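## Task

Pick the wine glass up off the table and hang it inverted on the rack so its whole stem sits inside a free curl and the glass rests against the wire alone. The glass must not be tossed, released from higher than about a thumb's length, or struck as hard as such a fall; no glass may tip over while unheld. The glass already on the rack must stay hanging upright in its own curl.

## Robot and tools

Robot: two arms, left_arm and right_arm, each with six revolute joints and a two-finger parallel gripper. Calibrated bases: left_arm at (+0.008, +0.372, 0) m, right_arm at (-0.006, -0.344, 0) m, turned about 0.008 rad about z. Scene frame: origin at table-top height halfway between the nominal bases, +x out over the table, +z up, left_arm on the +y side (arm names do not match image sides). All reported hand positions (metres), quaternions (wxyz) and velocities use this frame; they may be a few cm off, more at long reach.

Row layout: every row is one flat list of 14 numbers, each in [-1, 1], covering both arms even if one stays still: left_arm's six joints then its gripper, then right_arm's six joints then its gripper. Joint order per arm: shoulder (joint2), elbow (joint3), wrist roll (joint6), wrist pitch (joint4), waist (joint1), wrist yaw (joint5). Joint numbers are scaled offsets measured from the Joint targets reported at the start of the action or move (not from the previous row, and not chained between targets in a list); 1.0 equals 1.258 rad shoulder, 1.3 elbow, 2.022 wrist roll, 2.073 wrist pitch, 1.202 waist, 2.022 wrist yaw. Sending 0 for a joint re-commands its current target. The gripper number is absolute: +1 fully open, -1 closed. To leave a gripper unchanged, resend its current command (0 means half-way, not 'no change').

Joint ranges (rad): waist -2.618..3.054, shoulder 0..3.142, elbow 0..3.142, wrist pitch -1.571..1.571, wrist yaw -1.571..1.571, wrist roll -2.094..2.094. True ends may differ by up to 0.059 rad; an action asking more than 0.059 rad beyond a stated end is rejected for both arms, and a whole call is rejected if its first action fails that check or any action is malformed. Requests past the real end are clipped, and the result then says 'joint sent to its limit'.

execute_actions(actions, cameras): actions is a list of actions; each action is up to 15 rows, one per 1/30 s step, lasting 0.5 s; a short action repeats its last row. An empty list just returns state and images. Per step, each joint's target cannot lead its measured angle by more than 0.202 rad (waist), 0.258 (shoulder), 0.3 (elbow), 0.573 (wrist pitch), 0.522 (yaw, roll), and targets that would move the gripper over 200 mm are scaled back, so big moves need several actions.

move(target, speed, blend, opening_speed, blocking, cameras): target is one 14-number row or a list of up to 15 rows, all offsets from the same starting Joint targets. All joints travel together along paths (at least 0.5 s, capped at 10 s). speed: rad/s of the joint with farthest to go, 0.01 to 2, default 0.5, one value or one per target. blend: rad, corner rounding at intermediate targets, default 0. opening_speed: gripper change per second on the -1..+1 scale, at least 0.2. Gripper numbers of the first row are sent at once; later rows' gripper values are applied after everything halts at that waypoint. blocking=false returns after about 0.5 s while motion continues. Moves do not avoid obstacles or the other arm. The 'move:' line reports the outcome (done, off_target, moving, held, fault), limits=held if steps were withheld, and each arm's worst joint error above 0.035 rad.

wait(seconds 0 to 10) lets time pass holding commands. stop brakes a running move. zoom_image(camera, region [x0, y0, x1, y1] in pixels, at most 504 by 504) enlarges part of the latest image of cam_high, cam_left_wrist or cam_right_wrist (each 896x504). read_manual gives licence texts. finished_scene(scene: 1 or 2) ends the current scene irreversibly; the goal must hold with the robot released.

Result lines: end_effector_position is the point between the pads, about 1 cm short of the fingertips; fingers point along the gripper's +z and close along its y. Joint positions and Joint velocities list each arm's joints in the order above, then the gripper opening in metres (0.093 open) and its rate. Joint targets is the base for your next offsets. grip_measured is the gripper motor on the -1..+1 scale: pads meet near -0.94, plus about 0.0208 per mm of object width; it may read up to 0.02 high. Grip at least 0.24 below the width reading for full force; lighter just below it; release by sending well above it. Joint torques: per joint, including gravity, with offsets and noise; joints 1, 2 and 5 wrap at ±28 N m. 'joint command not followed' means the clearance check altered that arm's targets. Camera images follow in the order cam_high, cam_left_wrist, cam_right_wrist; wrist images can lag during motion.

Things to avoid: dropping or releasing the glass from any height or while it moves, knocking glasses over or hitting them hard, fast collisions, hard presses, contact between the arms, anything leaving the table. An arm blocked by an object keeps pushing until commanded back past its measured angles. Holding loads, long reach or pushing on obstacles heats motors: MOTOR HOT appears at 75 °C, at 90 °C an over-temperature fault folds that arm away for the rest of the scene, at 100 °C it goes limp. Loose objects may occasionally be nudged by outside pushes. Time spent thinking lets the simulation run on.

Each tool is called after "Emit:" as name(argument=value, ...), one argument or row to a line, values as JSON.

## Session

Emit:
execute_actions(
  actions=[],
)

Scene clock: 0.00 s.
left_arm: end_effector_position=(+0.2107, +0.1865, +0.1947) grip_measured=+1.000 end_effector_quat_wxyz=(+0.040, +0.297, +0.951, -0.080) | right_arm: end_effector_position=(+0.2309, -0.5403, +0.1996) grip_measured=+1.000 end_effector_quat_wxyz=(+0.270, +0.698, +0.663, -0.015)
Joint names: [shoulder, elbow, wrist roll, wrist pitch, waist, wrist yaw]
Joint positions: left_arm=[1.481 1.47 -0.069 -1.426 -0.664 0.121 0.093] | right_arm=[1.245 1.178 0.964 -0.97 -0.638 0.126 0.093]
Joint velocities: within noise
Joint torques (N m): no reading
Heat: left arm: 34 °C; right arm: 37 °C.
Joint targets: left_arm=[1.472 1.480 -0.069 -1.424 -0.664 0.121] | right_arm=[1.241 1.187 0.965 -0.970 -0.638 0.126]
Tool commands: left_gripper/opening=+1.0 right_gripper/opening=+1.0

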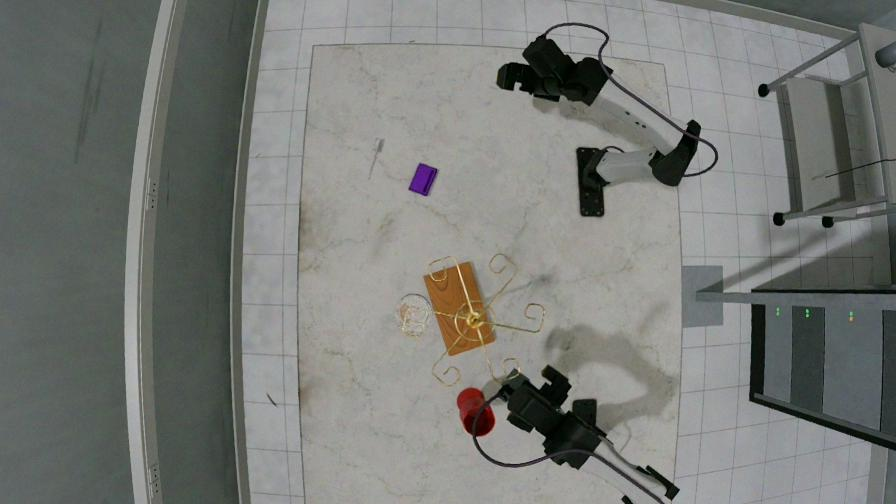

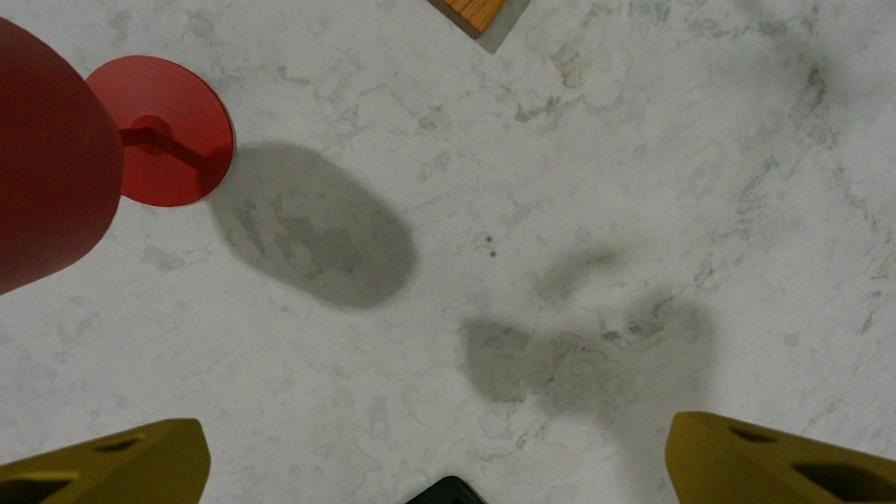

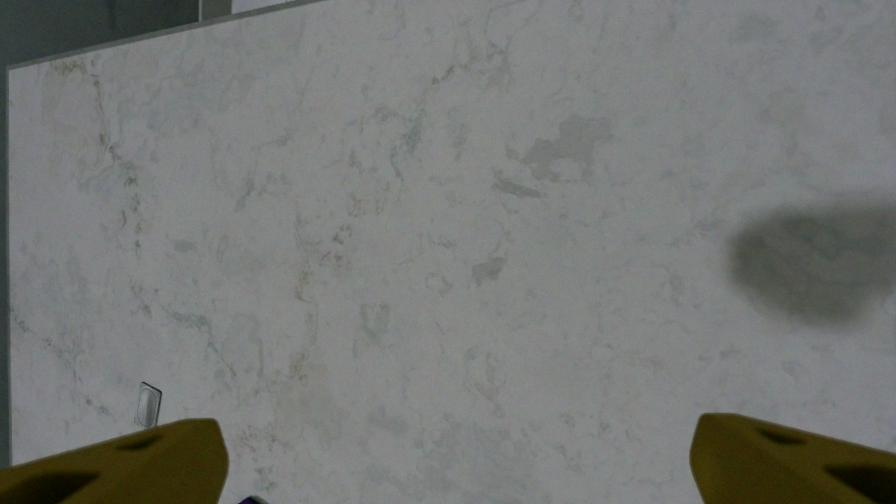

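Emit:
zoom_image(
  camera="cam_high",
  region=[380, 240, 560, 400],
)

Emit:
zoom_image(
  camera="cam_high",
  region=[420, 340, 600, 500],
)

Emit:
zoom_image(
  camera="cam_high",
  region=[385, 280, 455, 345],
)

Scaled by 2.800 from the camera's 896x504 image, which has a finer 1280x720 frame.

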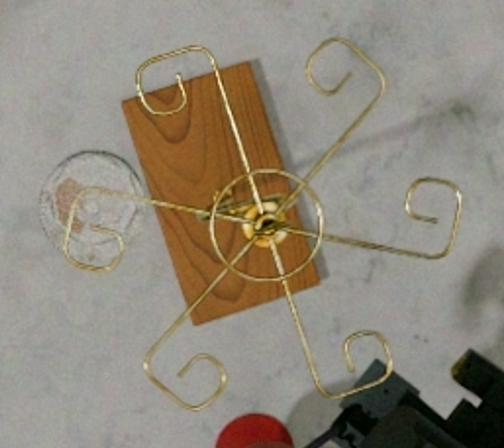

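Scaled by 2.800 from the camera's 896x504 image, which has a finer 1280x720 frame.

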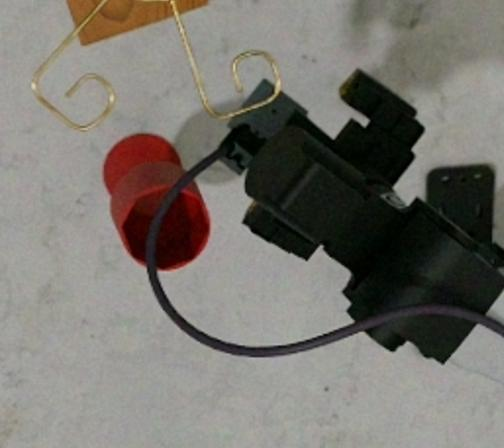

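Scaled by 7.200 from the camera's 896x504 image, which has a finer 1280x720 frame.

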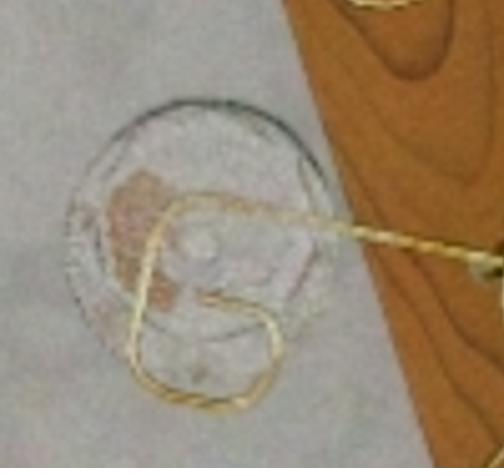

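Emit:
move(
  target=[0,0,0,0,0,0,1,0.1955,0.038,-1,-0.169,0.281,-0.829,1],
  speed=1.2,
  cameras=[],
)

Emit:
move(
  target=[0,0,0,0,0,0,1,0,0,-0.254,0,0,0,1],
  speed=1.2,
)

Scene clock: 162.13 s.
left_arm: end_effector_position=(+0.2107, +0.1865, +0.1947) grip_measured=+1.000 end_effector_quat_wxyz=(+0.040, +0.297, +0.951, -0.080) | right_arm: end_effector_position=(+0.2798, -0.2542, +0.2890) grip_measured=+1.000 end_effector_quat_wxyz=(+0.431, -0.264, +0.668, +0.546)
Joint names: [shoulder, elbow, wrist roll, wrist pitch, waist, wrist yaw]
Joint positions: left_arm=[1.481 1.47 -0.069 -1.426 -0.664 0.121 0.093] | right_arm=[1.479 1.208 -1.05 -1.304 -0.307 -1.538 0.093]
Joint velocities: within noise
Joint torques (N m): left_arm=[-6.69 5.74 -0.03 0.57 -0.57 0.09] | right_arm=[-4.79 7.61 -0.22 0.09 0.53 -0.89]
Heat: left arm: 38 °C; right arm: 43 °C.
Joint targets: left_arm=[1.472 1.480 -0.069 -1.424 -0.664 0.121] | right_arm=[1.486 1.236 -1.058 -1.320 -0.300 -1.550]
move: done
No camera images: "cameras" was empty.

Scene clock: 163.57 s.
left_arm: end_effector_position=(+0.2107, +0.1865, +0.1947) grip_measured=+1.000 end_effector_quat_wxyz=(+0.040, +0.297, +0.951, -0.080) | right_arm: end_effector_position=(+0.2797, -0.2542, +0.2892) grip_measured=+1.000 end_effector_quat_wxyz=(+0.555, -0.425, +0.579, +0.419)
Joint names: [shoulder, elbow, wrist roll, wrist pitch, waist, wrist yaw]
Joint positions: left_arm=[1.481 1.47 -0.069 -1.426 -0.664 0.121 0.093] | right_arm=[1.479 1.208 -1.563 -1.305 -0.307 -1.539 0.093]
Joint velocities: within noise
Joint torques (N m): left_arm=[-7.09 5.52 -0.03 0.64 -0.51 0.04] | right_arm=[-4.66 7.6 -0.12 0.06 0.58 -0.91]
Heat: left arm: 38 °C; right arm: 43 °C.
Joint targets: left_arm=[1.472 1.480 -0.069 -1.424 -0.664 0.121] | right_arm=[1.486 1.236 -1.571 -1.320 -0.300 -1.550]
move: done
camera_calibration:
cam_right_wrist: T_world_to_cam=[[0.953032, -0.298239, -0.052758, -0.325468], [-0.175518, -0.401895, -0.898707, 0.247049], [0.246826, 0.865756, -0.435365, 0.35469], [0, 0, 0, 1]] pos_world=[0.265997, -0.304855, 0.359274]

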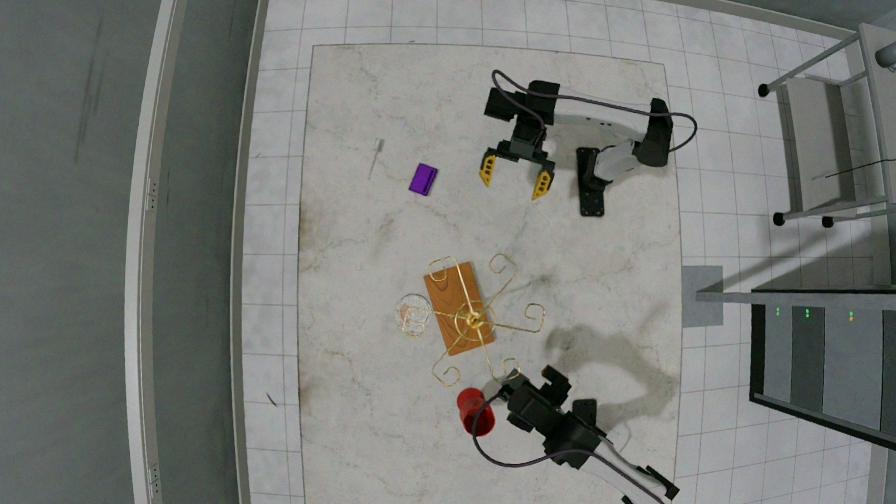

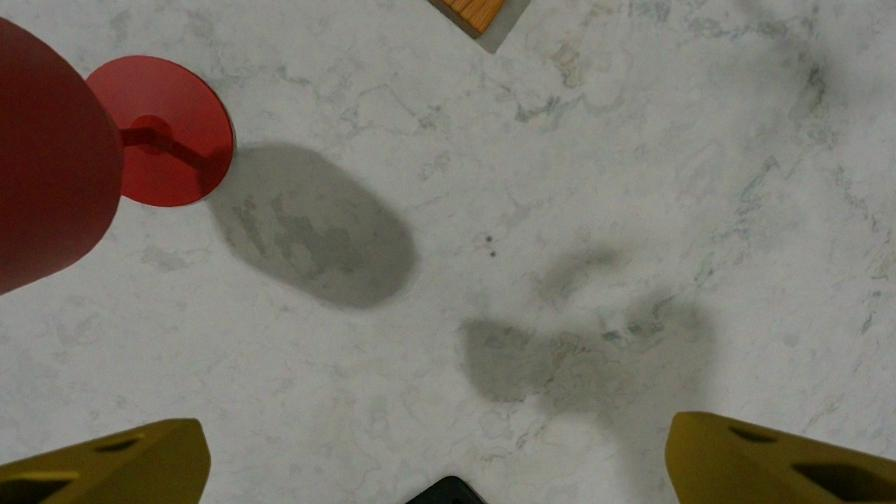

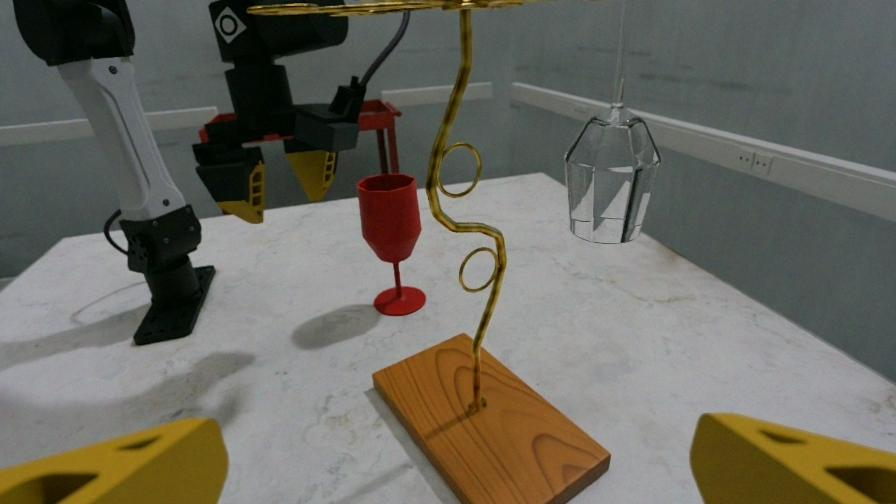

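Emit:
zoom_image(
  camera="cam_right_wrist",
  region=[330, 150, 470, 330],
)

Emit:
zoom_image(
  camera="cam_right_wrist",
  region=[500, 0, 720, 260],
)

Emit:
zoom_image(
  camera="cam_high",
  region=[425, 350, 475, 400],
)

Emit:
zoom_image(
  camera="cam_high",
  region=[485, 345, 535, 395],
)

Scaled by 2.800 from the camera's 896x504 image, which has a finer 1280x720 frame.

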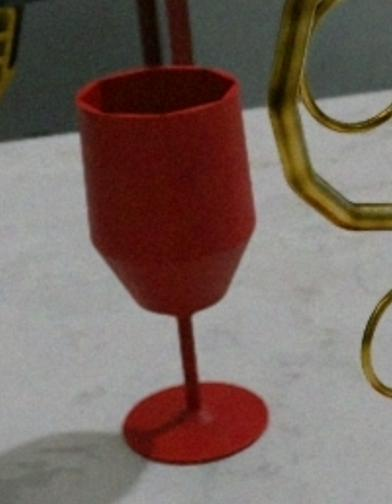

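Scaled by 1.938 from the camera's 896x504 image, which has a finer 1280x720 frame.

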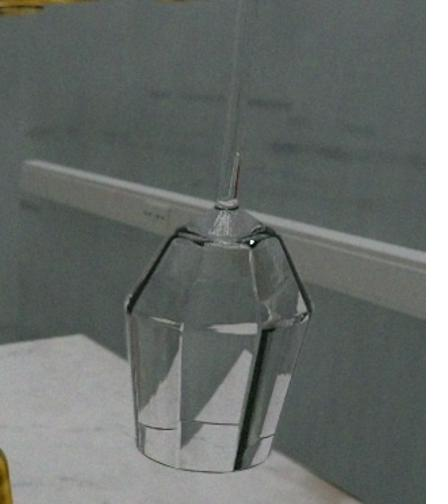

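Scaled by 10.080 from the camera's 896x504 image, which has a finer 1280x720 frame.

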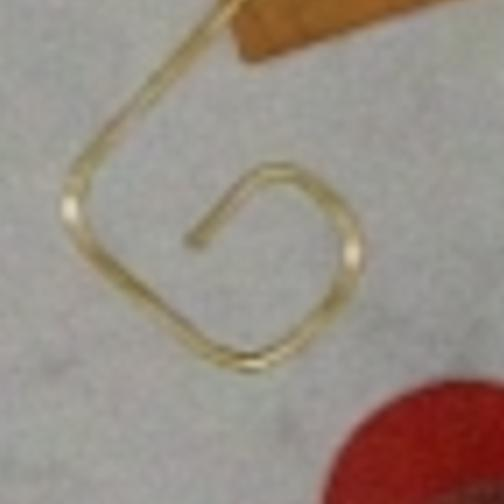

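Scaled by 10.080 from the camera's 896x504 image, which has a finer 1280x720 frame.

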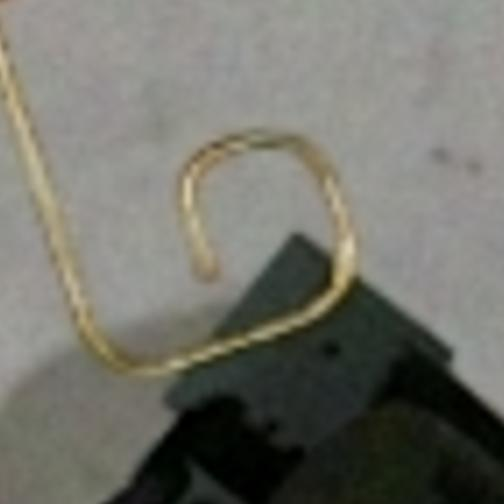

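Emit:
move(
  target=[
    [0,0,0,0,0,0,1,0.051,0.828,0.777,0.1,0,0.7666,1],
    [0,0,0,0,0,0,1,0.051,0.828,0.777,0.1,0.915,0.7666,1],
  ],
  speed=1.0,
  blend=0.1,
)

Scene clock: 310.87 s.
left_arm: end_effector_position=(+0.2107, +0.1865, +0.1947) grip_measured=+1.000 end_effector_quat_wxyz=(+0.040, +0.297, +0.951, -0.080) | right_arm: end_effector_position=(+0.2539, -0.0692, +0.4987) grip_measured=+1.000 end_effector_quat_wxyz=(+0.516, -0.331, +0.758, +0.223)
Joint names: [shoulder, elbow, wrist roll, wrist pitch, waist, wrist yaw]
Joint positions: left_arm=[1.481 1.47 -0.069 -1.426 -0.664 0.121 0.093] | right_arm=[1.548 2.295 -0.007 -1.124 0.795 -0.01 0.093]
Joint velocities: left_arm=[within noise] | right_arm=[0.007 -0.007 0.037 -0.168 -0.002 -0.051 0]
Joint torques (N m): left_arm=[-6.76 5.52 -0.04 0.59 -0.53 0.07] | right_arm=[-4.57 5.86 -0.04 1.88 0.31 -0.09]
Heat: left arm: 38 °C; right arm: 42 °C.
Joint targets: left_arm=[1.472 1.480 -0.069 -1.424 -0.664 0.121] | right_arm=[1.551 2.312 0.000 -1.113 0.799 0.000]
move: done
camera_calibration:
cam_right_wrist: T_world_to_cam=[[0.715635, -0.697846, -0.0296173, -0.213493], [-0.513955, -0.497394, -0.698892, 0.484803], [0.472987, 0.515373, -0.714614, 0.349714], [0, 0, 0, 1]] pos_world=[0.236539, -0.08808, 0.582413]

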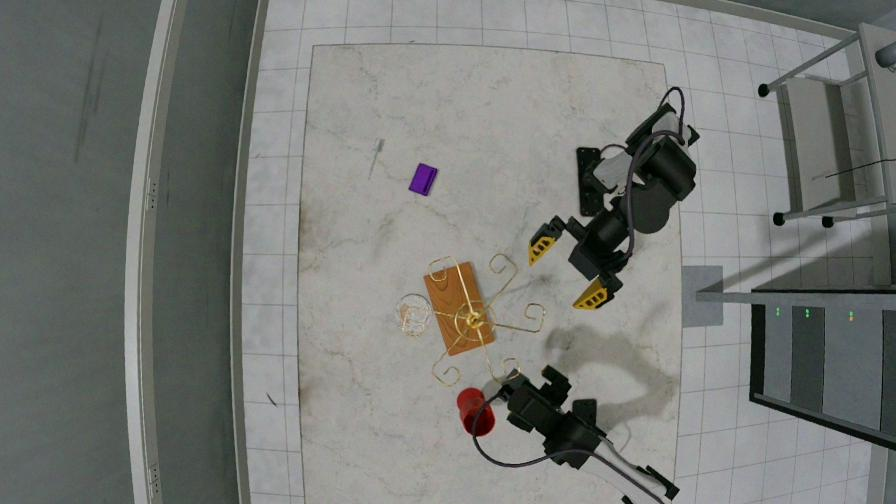

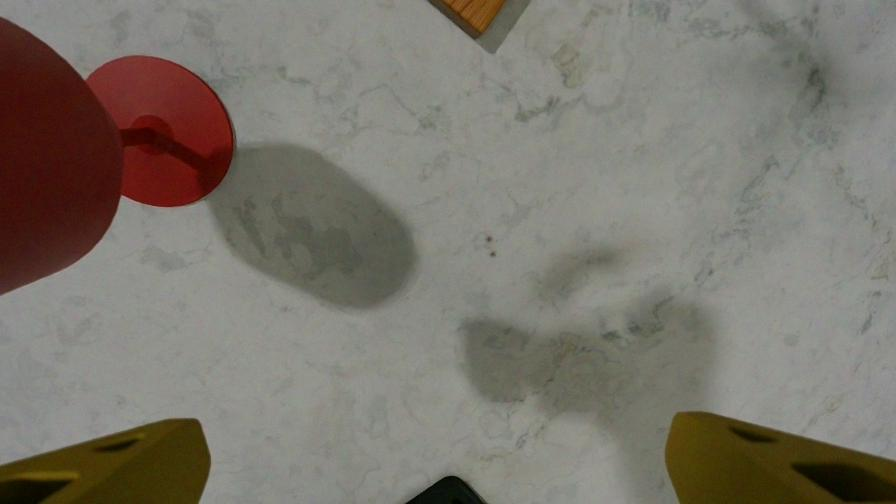

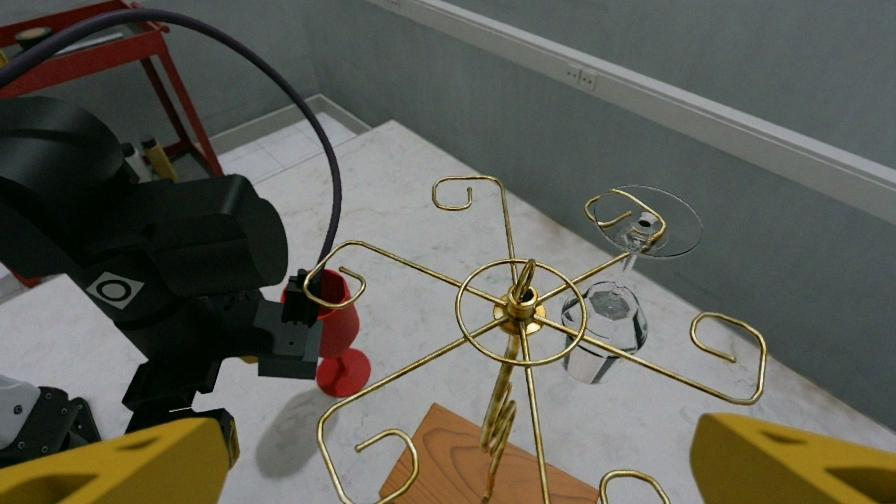

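Emit:
zoom_image(
  camera="cam_right_wrist",
  region=[550, 150, 730, 400],
)

Emit:
zoom_image(
  camera="cam_right_wrist",
  region=[280, 150, 560, 320],
)

Emit:
zoom_image(
  camera="cam_right_wrist",
  region=[410, 160, 520, 240],
)

Scaled by 2.016 from the camera's 896x504 image, which has a finer 1280x720 frame.

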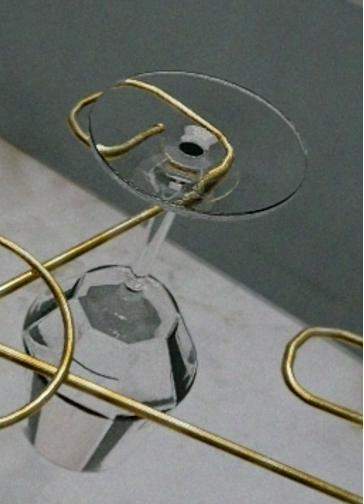

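Scaled by 1.800 from the camera's 896x504 image, which has a finer 1280x720 frame.

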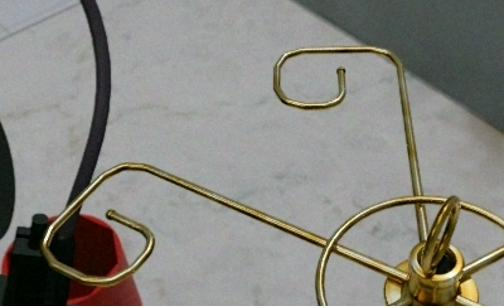

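Scaled by 4.582 from the camera's 896x504 image, which has a finer 1280x720 frame.

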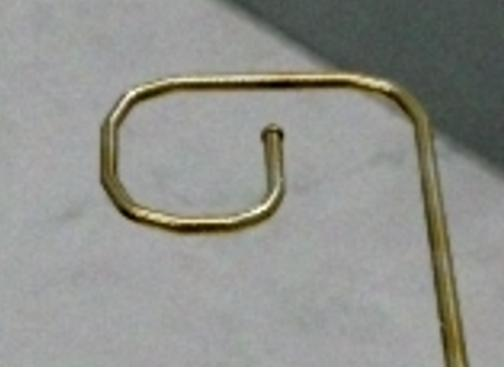

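Emit:
move(
  target=[
    [-0.199,0,0,0,0,0,1,0,0,0,0,0,0,1],
    [-0.199,0,0,0,1,0,1,0,0,0,0,0,0,1],
  ],
  speed=1.0,
  blend=0.08,
  cameras=[],
)

Emit:
move(
  target=[0.506,-0.6,0.034,1,0.176,0.708,1,0,0,0,0,0,0,1],
  speed=1.2,
)

Scene clock: 483.53 s.
left_arm: end_effector_position=(+0.2284, +0.4782, +0.2580) grip_measured=+1.000 end_effector_quat_wxyz=(+0.205, -0.278, +0.938, -0.012) | right_arm: end_effector_position=(+0.2539, -0.0692, +0.4987) grip_measured=+1.000 end_effector_quat_wxyz=(+0.516, -0.331, +0.758, +0.223)
Joint names: [shoulder, elbow, wrist roll, wrist pitch, waist, wrist yaw]
Joint positions: left_arm=[1.218 1.47 -0.069 -1.425 0.533 0.121 0.093] | right_arm=[1.548 2.295 -0.007 -1.124 0.795 -0.01 0.093]
Joint velocities: within noise
Joint torques (N m): left_arm=[-2.95 5.38 -0.05 1.04 -0.12 0.11] | right_arm=[-4.67 5.79 -0.05 1.84 0.28 -0.07]
Heat: left arm: 38 °C; right arm: 41 °C.
Joint targets: left_arm=[1.222 1.480 -0.069 -1.424 0.538 0.121] | right_arm=[1.551 2.312 0.000 -1.113 0.799 0.000]
move: done
No camera images: "cameras" was empty.

Scene clock: 486.27 s.
left_arm: end_effector_position=(+0.3558, +0.4630, +0.1297) grip_measured=+1.000 end_effector_quat_wxyz=(+0.554, +0.098, +0.706, -0.430) | right_arm: end_effector_position=(+0.2539, -0.0692, +0.4987) grip_measured=+1.000 end_effector_quat_wxyz=(+0.516, -0.331, +0.758, +0.223)
Joint names: [shoulder, elbow, wrist roll, wrist pitch, waist, wrist yaw]
Joint positions: left_arm=[1.851 0.706 -0.009 0.631 0.744 1.538 0.093] | right_arm=[1.548 2.295 -0.007 -1.124 0.795 -0.01 0.093]
Joint velocities: within noise
Joint torques (N m): left_arm=[-7.8 3.23 0.08 1.39 0.16 0.42] | right_arm=[-4.82 5.74 -0.01 1.87 0.36 -0.08]
Heat: left arm: 38 °C; right arm: 41 °C.
Joint targets: left_arm=[1.858 0.699 0.000 0.649 0.749 1.553] | right_arm=[1.551 2.312 0.000 -1.113 0.799 0.000]
move: done
camera_calibration:
cam_left_wrist: T_world_to_cam=[[-0.625891, -0.605546, 0.491503, 0.440591], [-0.613863, -0.0062353, -0.789388, 0.363875], [0.481075, -0.795786, -0.367819, 0.325508], [0, 0, 0, 1]] pos_world=[0.342538, 0.528102, 0.190414]
cam_right_wrist: T_world_to_cam=[[0.715635, -0.697846, -0.0296173, -0.213493], [-0.513955, -0.497394, -0.698892, 0.484803], [0.472987, 0.515373, -0.714614, 0.349714], [0, 0, 0, 1]] pos_world=[0.236539, -0.08808, 0.582413]

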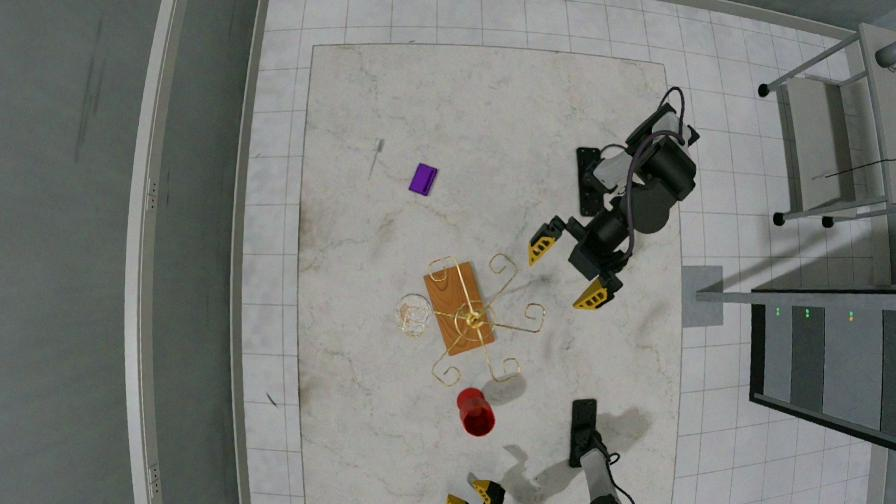

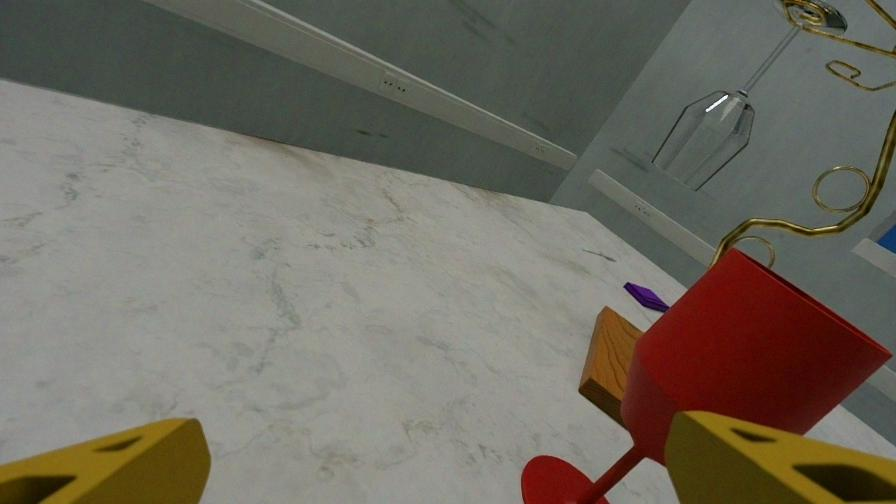

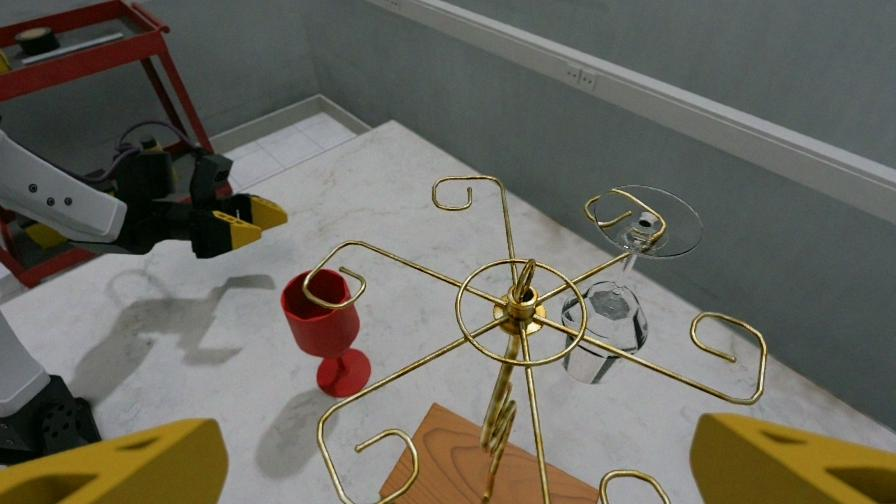

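Emit:
move(
  target=[
    [0.001,-0.2285,0,0.39,0,0,1,0,0,0,0,0,0,1],
    [0.001,-0.2285,0,0.39,-0.25,0,1,0,0,0,0,0,0,1],
  ],
  speed=0.8,
  blend=0.05,
)

Scene clock: 497.43 s.
left_arm: end_effector_position=(+0.3180, +0.3347, +0.1320) grip_measured=+1.000 end_effector_quat_wxyz=(+0.603, +0.364, +0.606, -0.370) | right_arm: end_effector_position=(+0.2539, -0.0692, +0.4987) grip_measured=+1.000 end_effector_quat_wxyz=(+0.516, -0.331, +0.758, +0.223)
Joint names: [shoulder, elbow, wrist roll, wrist pitch, waist, wrist yaw]
Joint positions: left_arm=[1.851 0.411 -0.008 1.439 0.451 1.541 0.093] | right_arm=[1.548 2.295 -0.007 -1.124 0.795 -0.01 0.093]
Joint velocities: within noise
Joint torques (N m): left_arm=[-6.08 1.77 0.04 1.43 -0.69 0.17] | right_arm=[-4.55 5.81 -0.02 1.91 0.39 -0.06]
Heat: left arm: 37 °C; right arm: 41 °C.
Joint targets: left_arm=[1.859 0.402 0.000 1.457 0.449 1.553] | right_arm=[1.551 2.312 0.000 -1.113 0.799 0.000]
move: done
camera_calibration:
cam_left_wrist: T_world_to_cam=[[-0.892123, -0.451792, 0.000490284, 0.436114], [-0.186043, 0.366377, -0.911677, 0.0970523], [0.411709, -0.81342, -0.410907, 0.27607], [0, 0, 0, 1]] pos_world=[0.293463, 0.386036, 0.201705]
cam_right_wrist: T_world_to_cam=[[0.715635, -0.697846, -0.0296173, -0.213493], [-0.513955, -0.497394, -0.698892, 0.484803], [0.472987, 0.515373, -0.714614, 0.349714], [0, 0, 0, 1]] pos_world=[0.236539, -0.08808, 0.582413]

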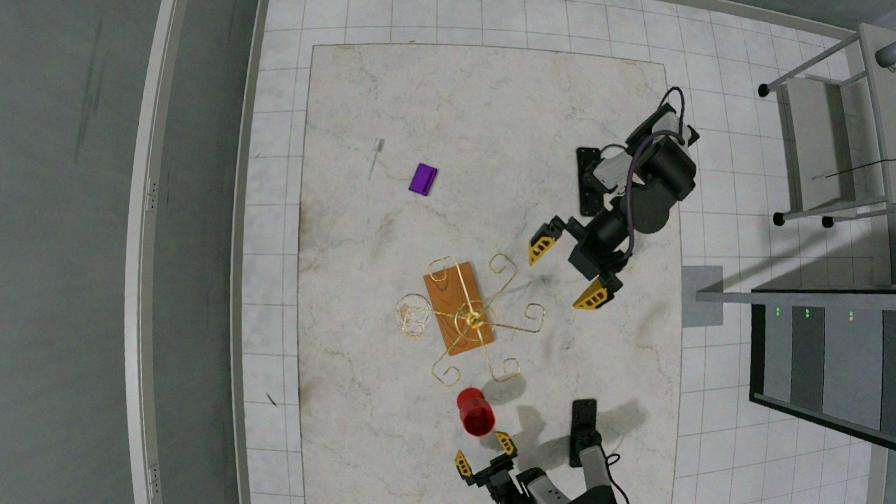

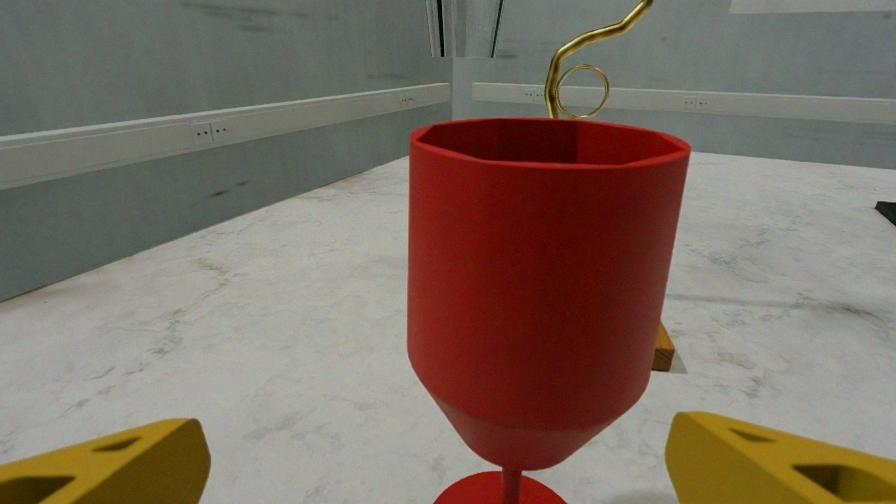

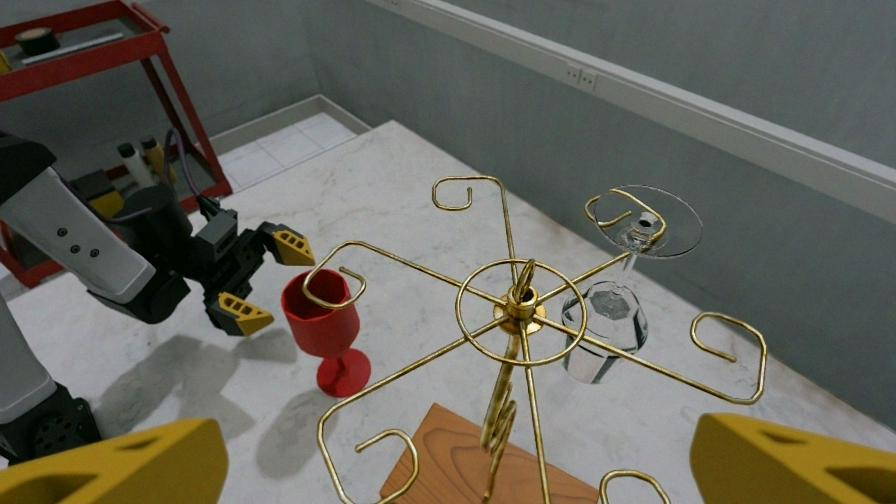

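Emit:
move(
  target=[-0.0016,-0.003,0,0,-0.0516,0.0035,1,0,0,0,0,0,0,1],
  speed=0.5,
)

Scene clock: 520.50 s.
left_arm: end_effector_position=(+0.3135, +0.3154, +0.1312) grip_measured=+1.000 end_effector_quat_wxyz=(+0.590, +0.382, +0.595, -0.390) | right_arm: end_effector_position=(+0.2539, -0.0692, +0.4987) grip_measured=+1.000 end_effector_quat_wxyz=(+0.516, -0.331, +0.758, +0.223)
Joint names: [shoulder, elbow, wrist roll, wrist pitch, waist, wrist yaw]
Joint positions: left_arm=[1.851 0.406 -0.008 1.441 0.391 1.546 0.093] | right_arm=[1.548 2.295 -0.007 -1.124 0.795 -0.01 0.093]
Joint velocities: within noise
Joint torques (N m): left_arm=[-6.31 1.94 0.01 1.4 -0.72 0.15] | right_arm=[-4.56 5.89 -0.01 1.85 0.46 -0.07]
Heat: left arm: 35 °C; right arm: 41 °C.
Joint targets: left_arm=[1.857 0.398 0.000 1.457 0.387 1.560] | right_arm=[1.551 2.312 0.000 -1.113 0.799 0.000]
move: done
camera_calibration:
cam_left_wrist: T_world_to_cam=[[-0.919219, -0.393727, 0.0039233, 0.413141], [-0.16509, 0.376344, -0.911653, 0.0928947], [0.357466, -0.838656, -0.410943, 0.286946], [0, 0, 0, 1]] pos_world=[0.29253, 0.368353, 0.200985]
cam_right_wrist: T_world_to_cam=[[0.715635, -0.697846, -0.0296173, -0.213493], [-0.513955, -0.497394, -0.698892, 0.484803], [0.472987, 0.515373, -0.714614, 0.349714], [0, 0, 0, 1]] pos_world=[0.236539, -0.08808, 0.582413]

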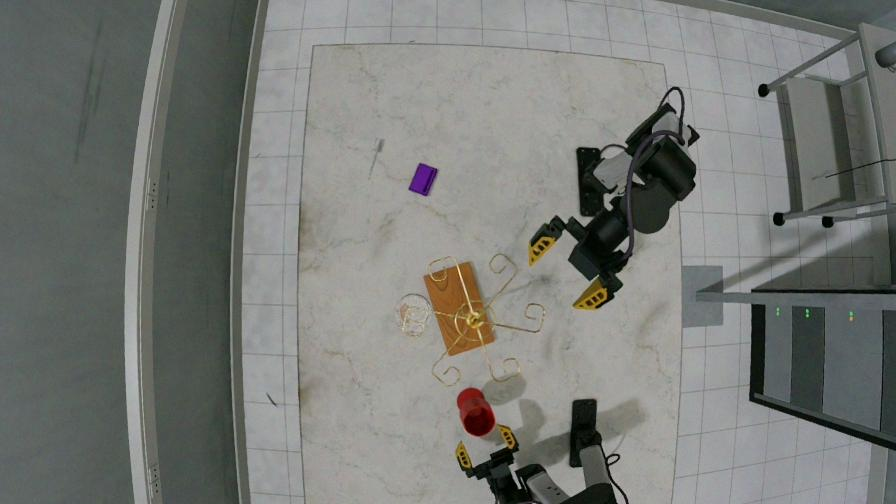

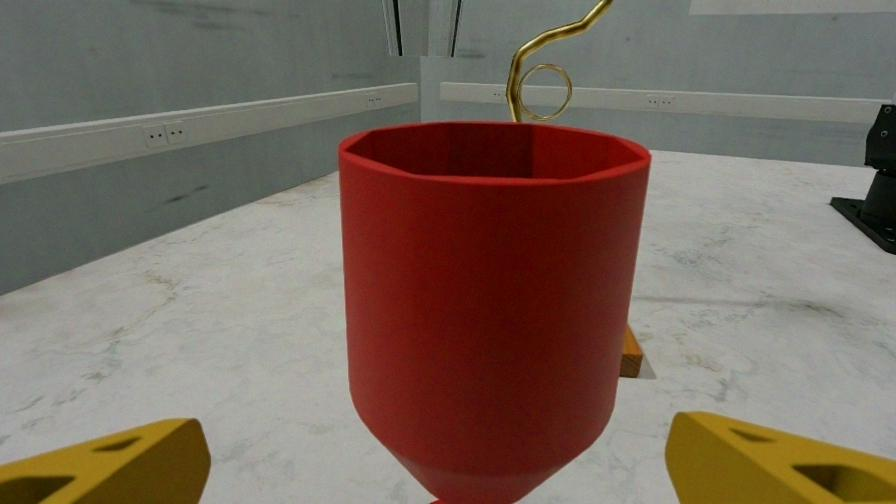

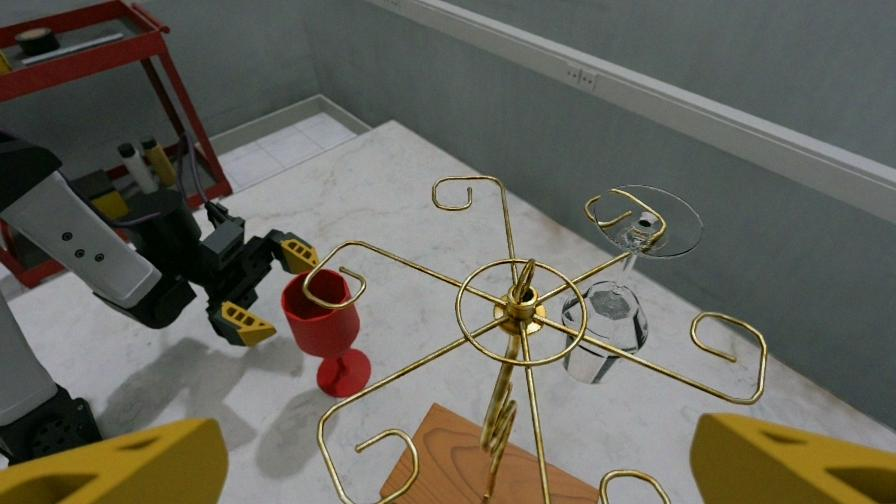

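Emit:
move(
  target=[0.006,0.0108,0,-0.0026,-0.0957,-0.0534,1,0,0,0,0,0,0,1],
  speed=0.3,
)

Emit:
zoom_image(
  camera="cam_high",
  region=[430, 370, 540, 470],
)

Emit:
zoom_image(
  camera="cam_right_wrist",
  region=[180, 200, 400, 400],
)

Scene clock: 540.67 s.
left_arm: end_effector_position=(+0.3175, +0.2848, +0.1312) grip_measured=+1.000 end_effector_quat_wxyz=(+0.582, +0.393, +0.588, -0.401) | right_arm: end_effector_position=(+0.2539, -0.0692, +0.4987) grip_measured=+1.000 end_effector_quat_wxyz=(+0.516, -0.331, +0.758, +0.223)
Joint names: [shoulder, elbow, wrist roll, wrist pitch, waist, wrist yaw]
Joint positions: left_arm=[1.851 0.406 -0.008 1.441 0.275 1.467 0.093] | right_arm=[1.548 2.295 -0.007 -1.124 0.795 -0.01 0.093]
Joint velocities: within noise
Joint torques (N m): left_arm=[-5.42 3.26 -0.03 1.38 -0.58 -0.16] | right_arm=[-4.64 5.74 0 1.91 0.28 -0.09]
Heat: left arm: 35 °C; right arm: 41 °C.
Joint targets: left_arm=[1.865 0.413 0.000 1.452 0.272 1.452] | right_arm=[1.551 2.312 0.000 -1.113 0.799 0.000]
move: done
camera_calibration:
cam_left_wrist: T_world_to_cam=[[-0.933156, -0.359452, 0.00390272, 0.39942], [-0.151161, 0.382526, -0.911496, 0.098802], [0.326146, -0.851157, -0.411291, 0.273393], [0, 0, 0, 1]] pos_world=[0.29849, 0.338478, 0.200943]
cam_right_wrist: T_world_to_cam=[[0.715635, -0.697846, -0.0296173, -0.213493], [-0.513955, -0.497394, -0.698892, 0.484803], [0.472987, 0.515373, -0.714614, 0.349714], [0, 0, 0, 1]] pos_world=[0.236539, -0.08808, 0.582413]

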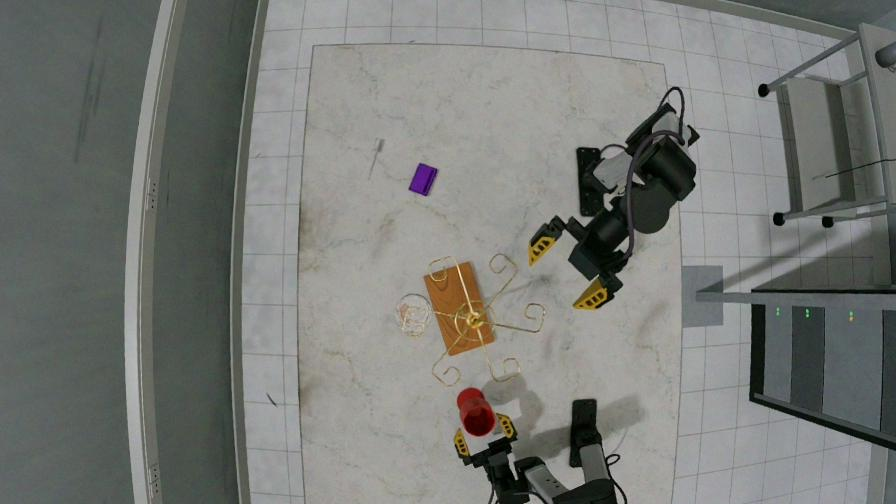

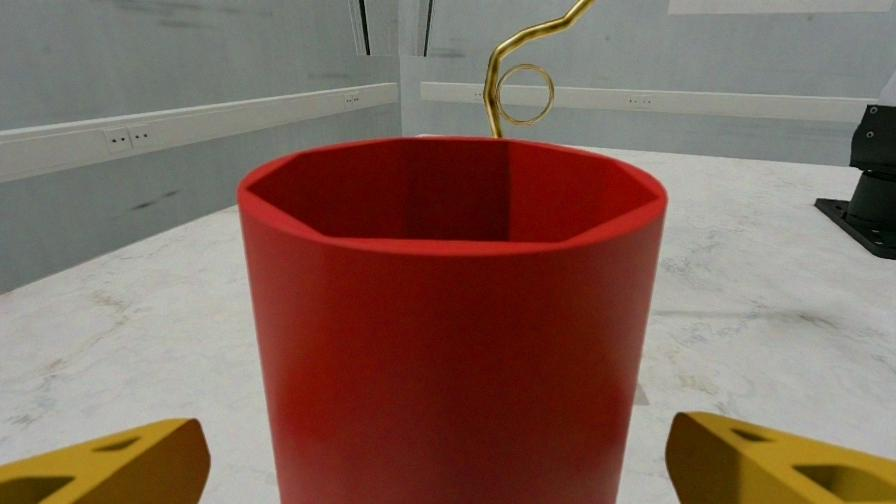

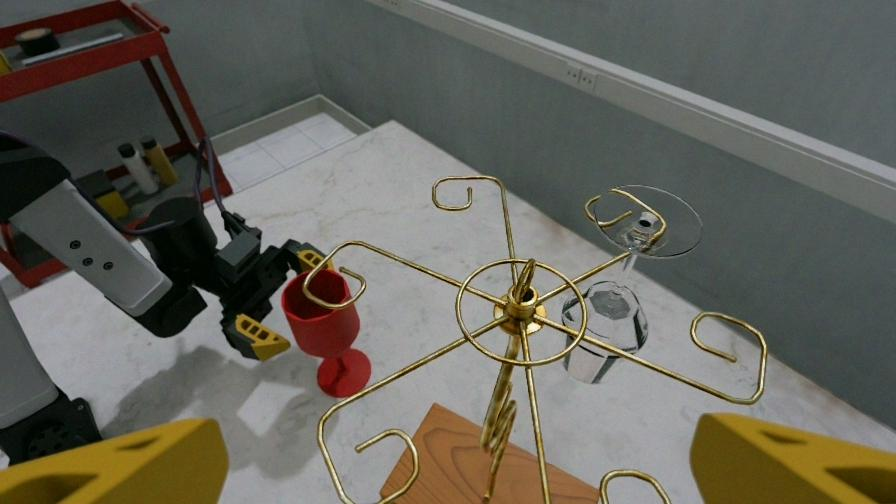

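Scaled by 4.582 from the camera's 896x504 image, which has a finer 1280x720 frame.

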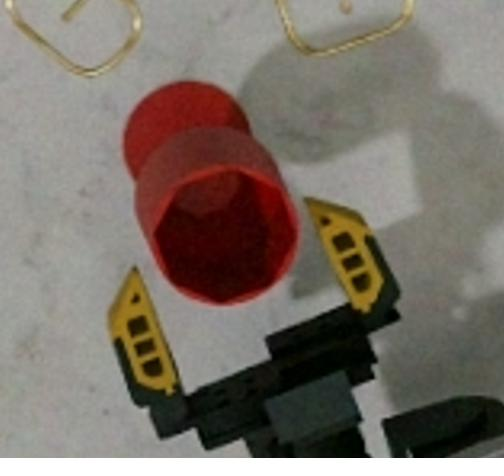

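Scaled by 2.291 from the camera's 896x504 image, which has a finer 1280x720 frame.

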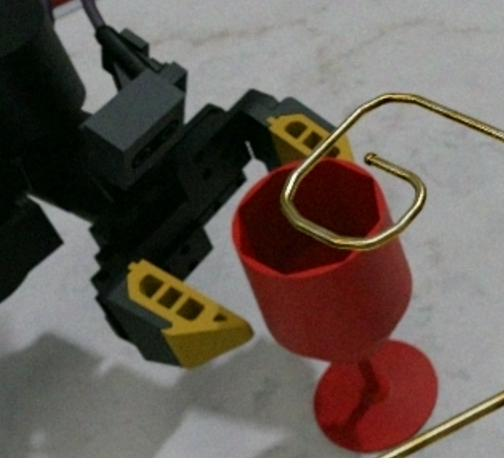

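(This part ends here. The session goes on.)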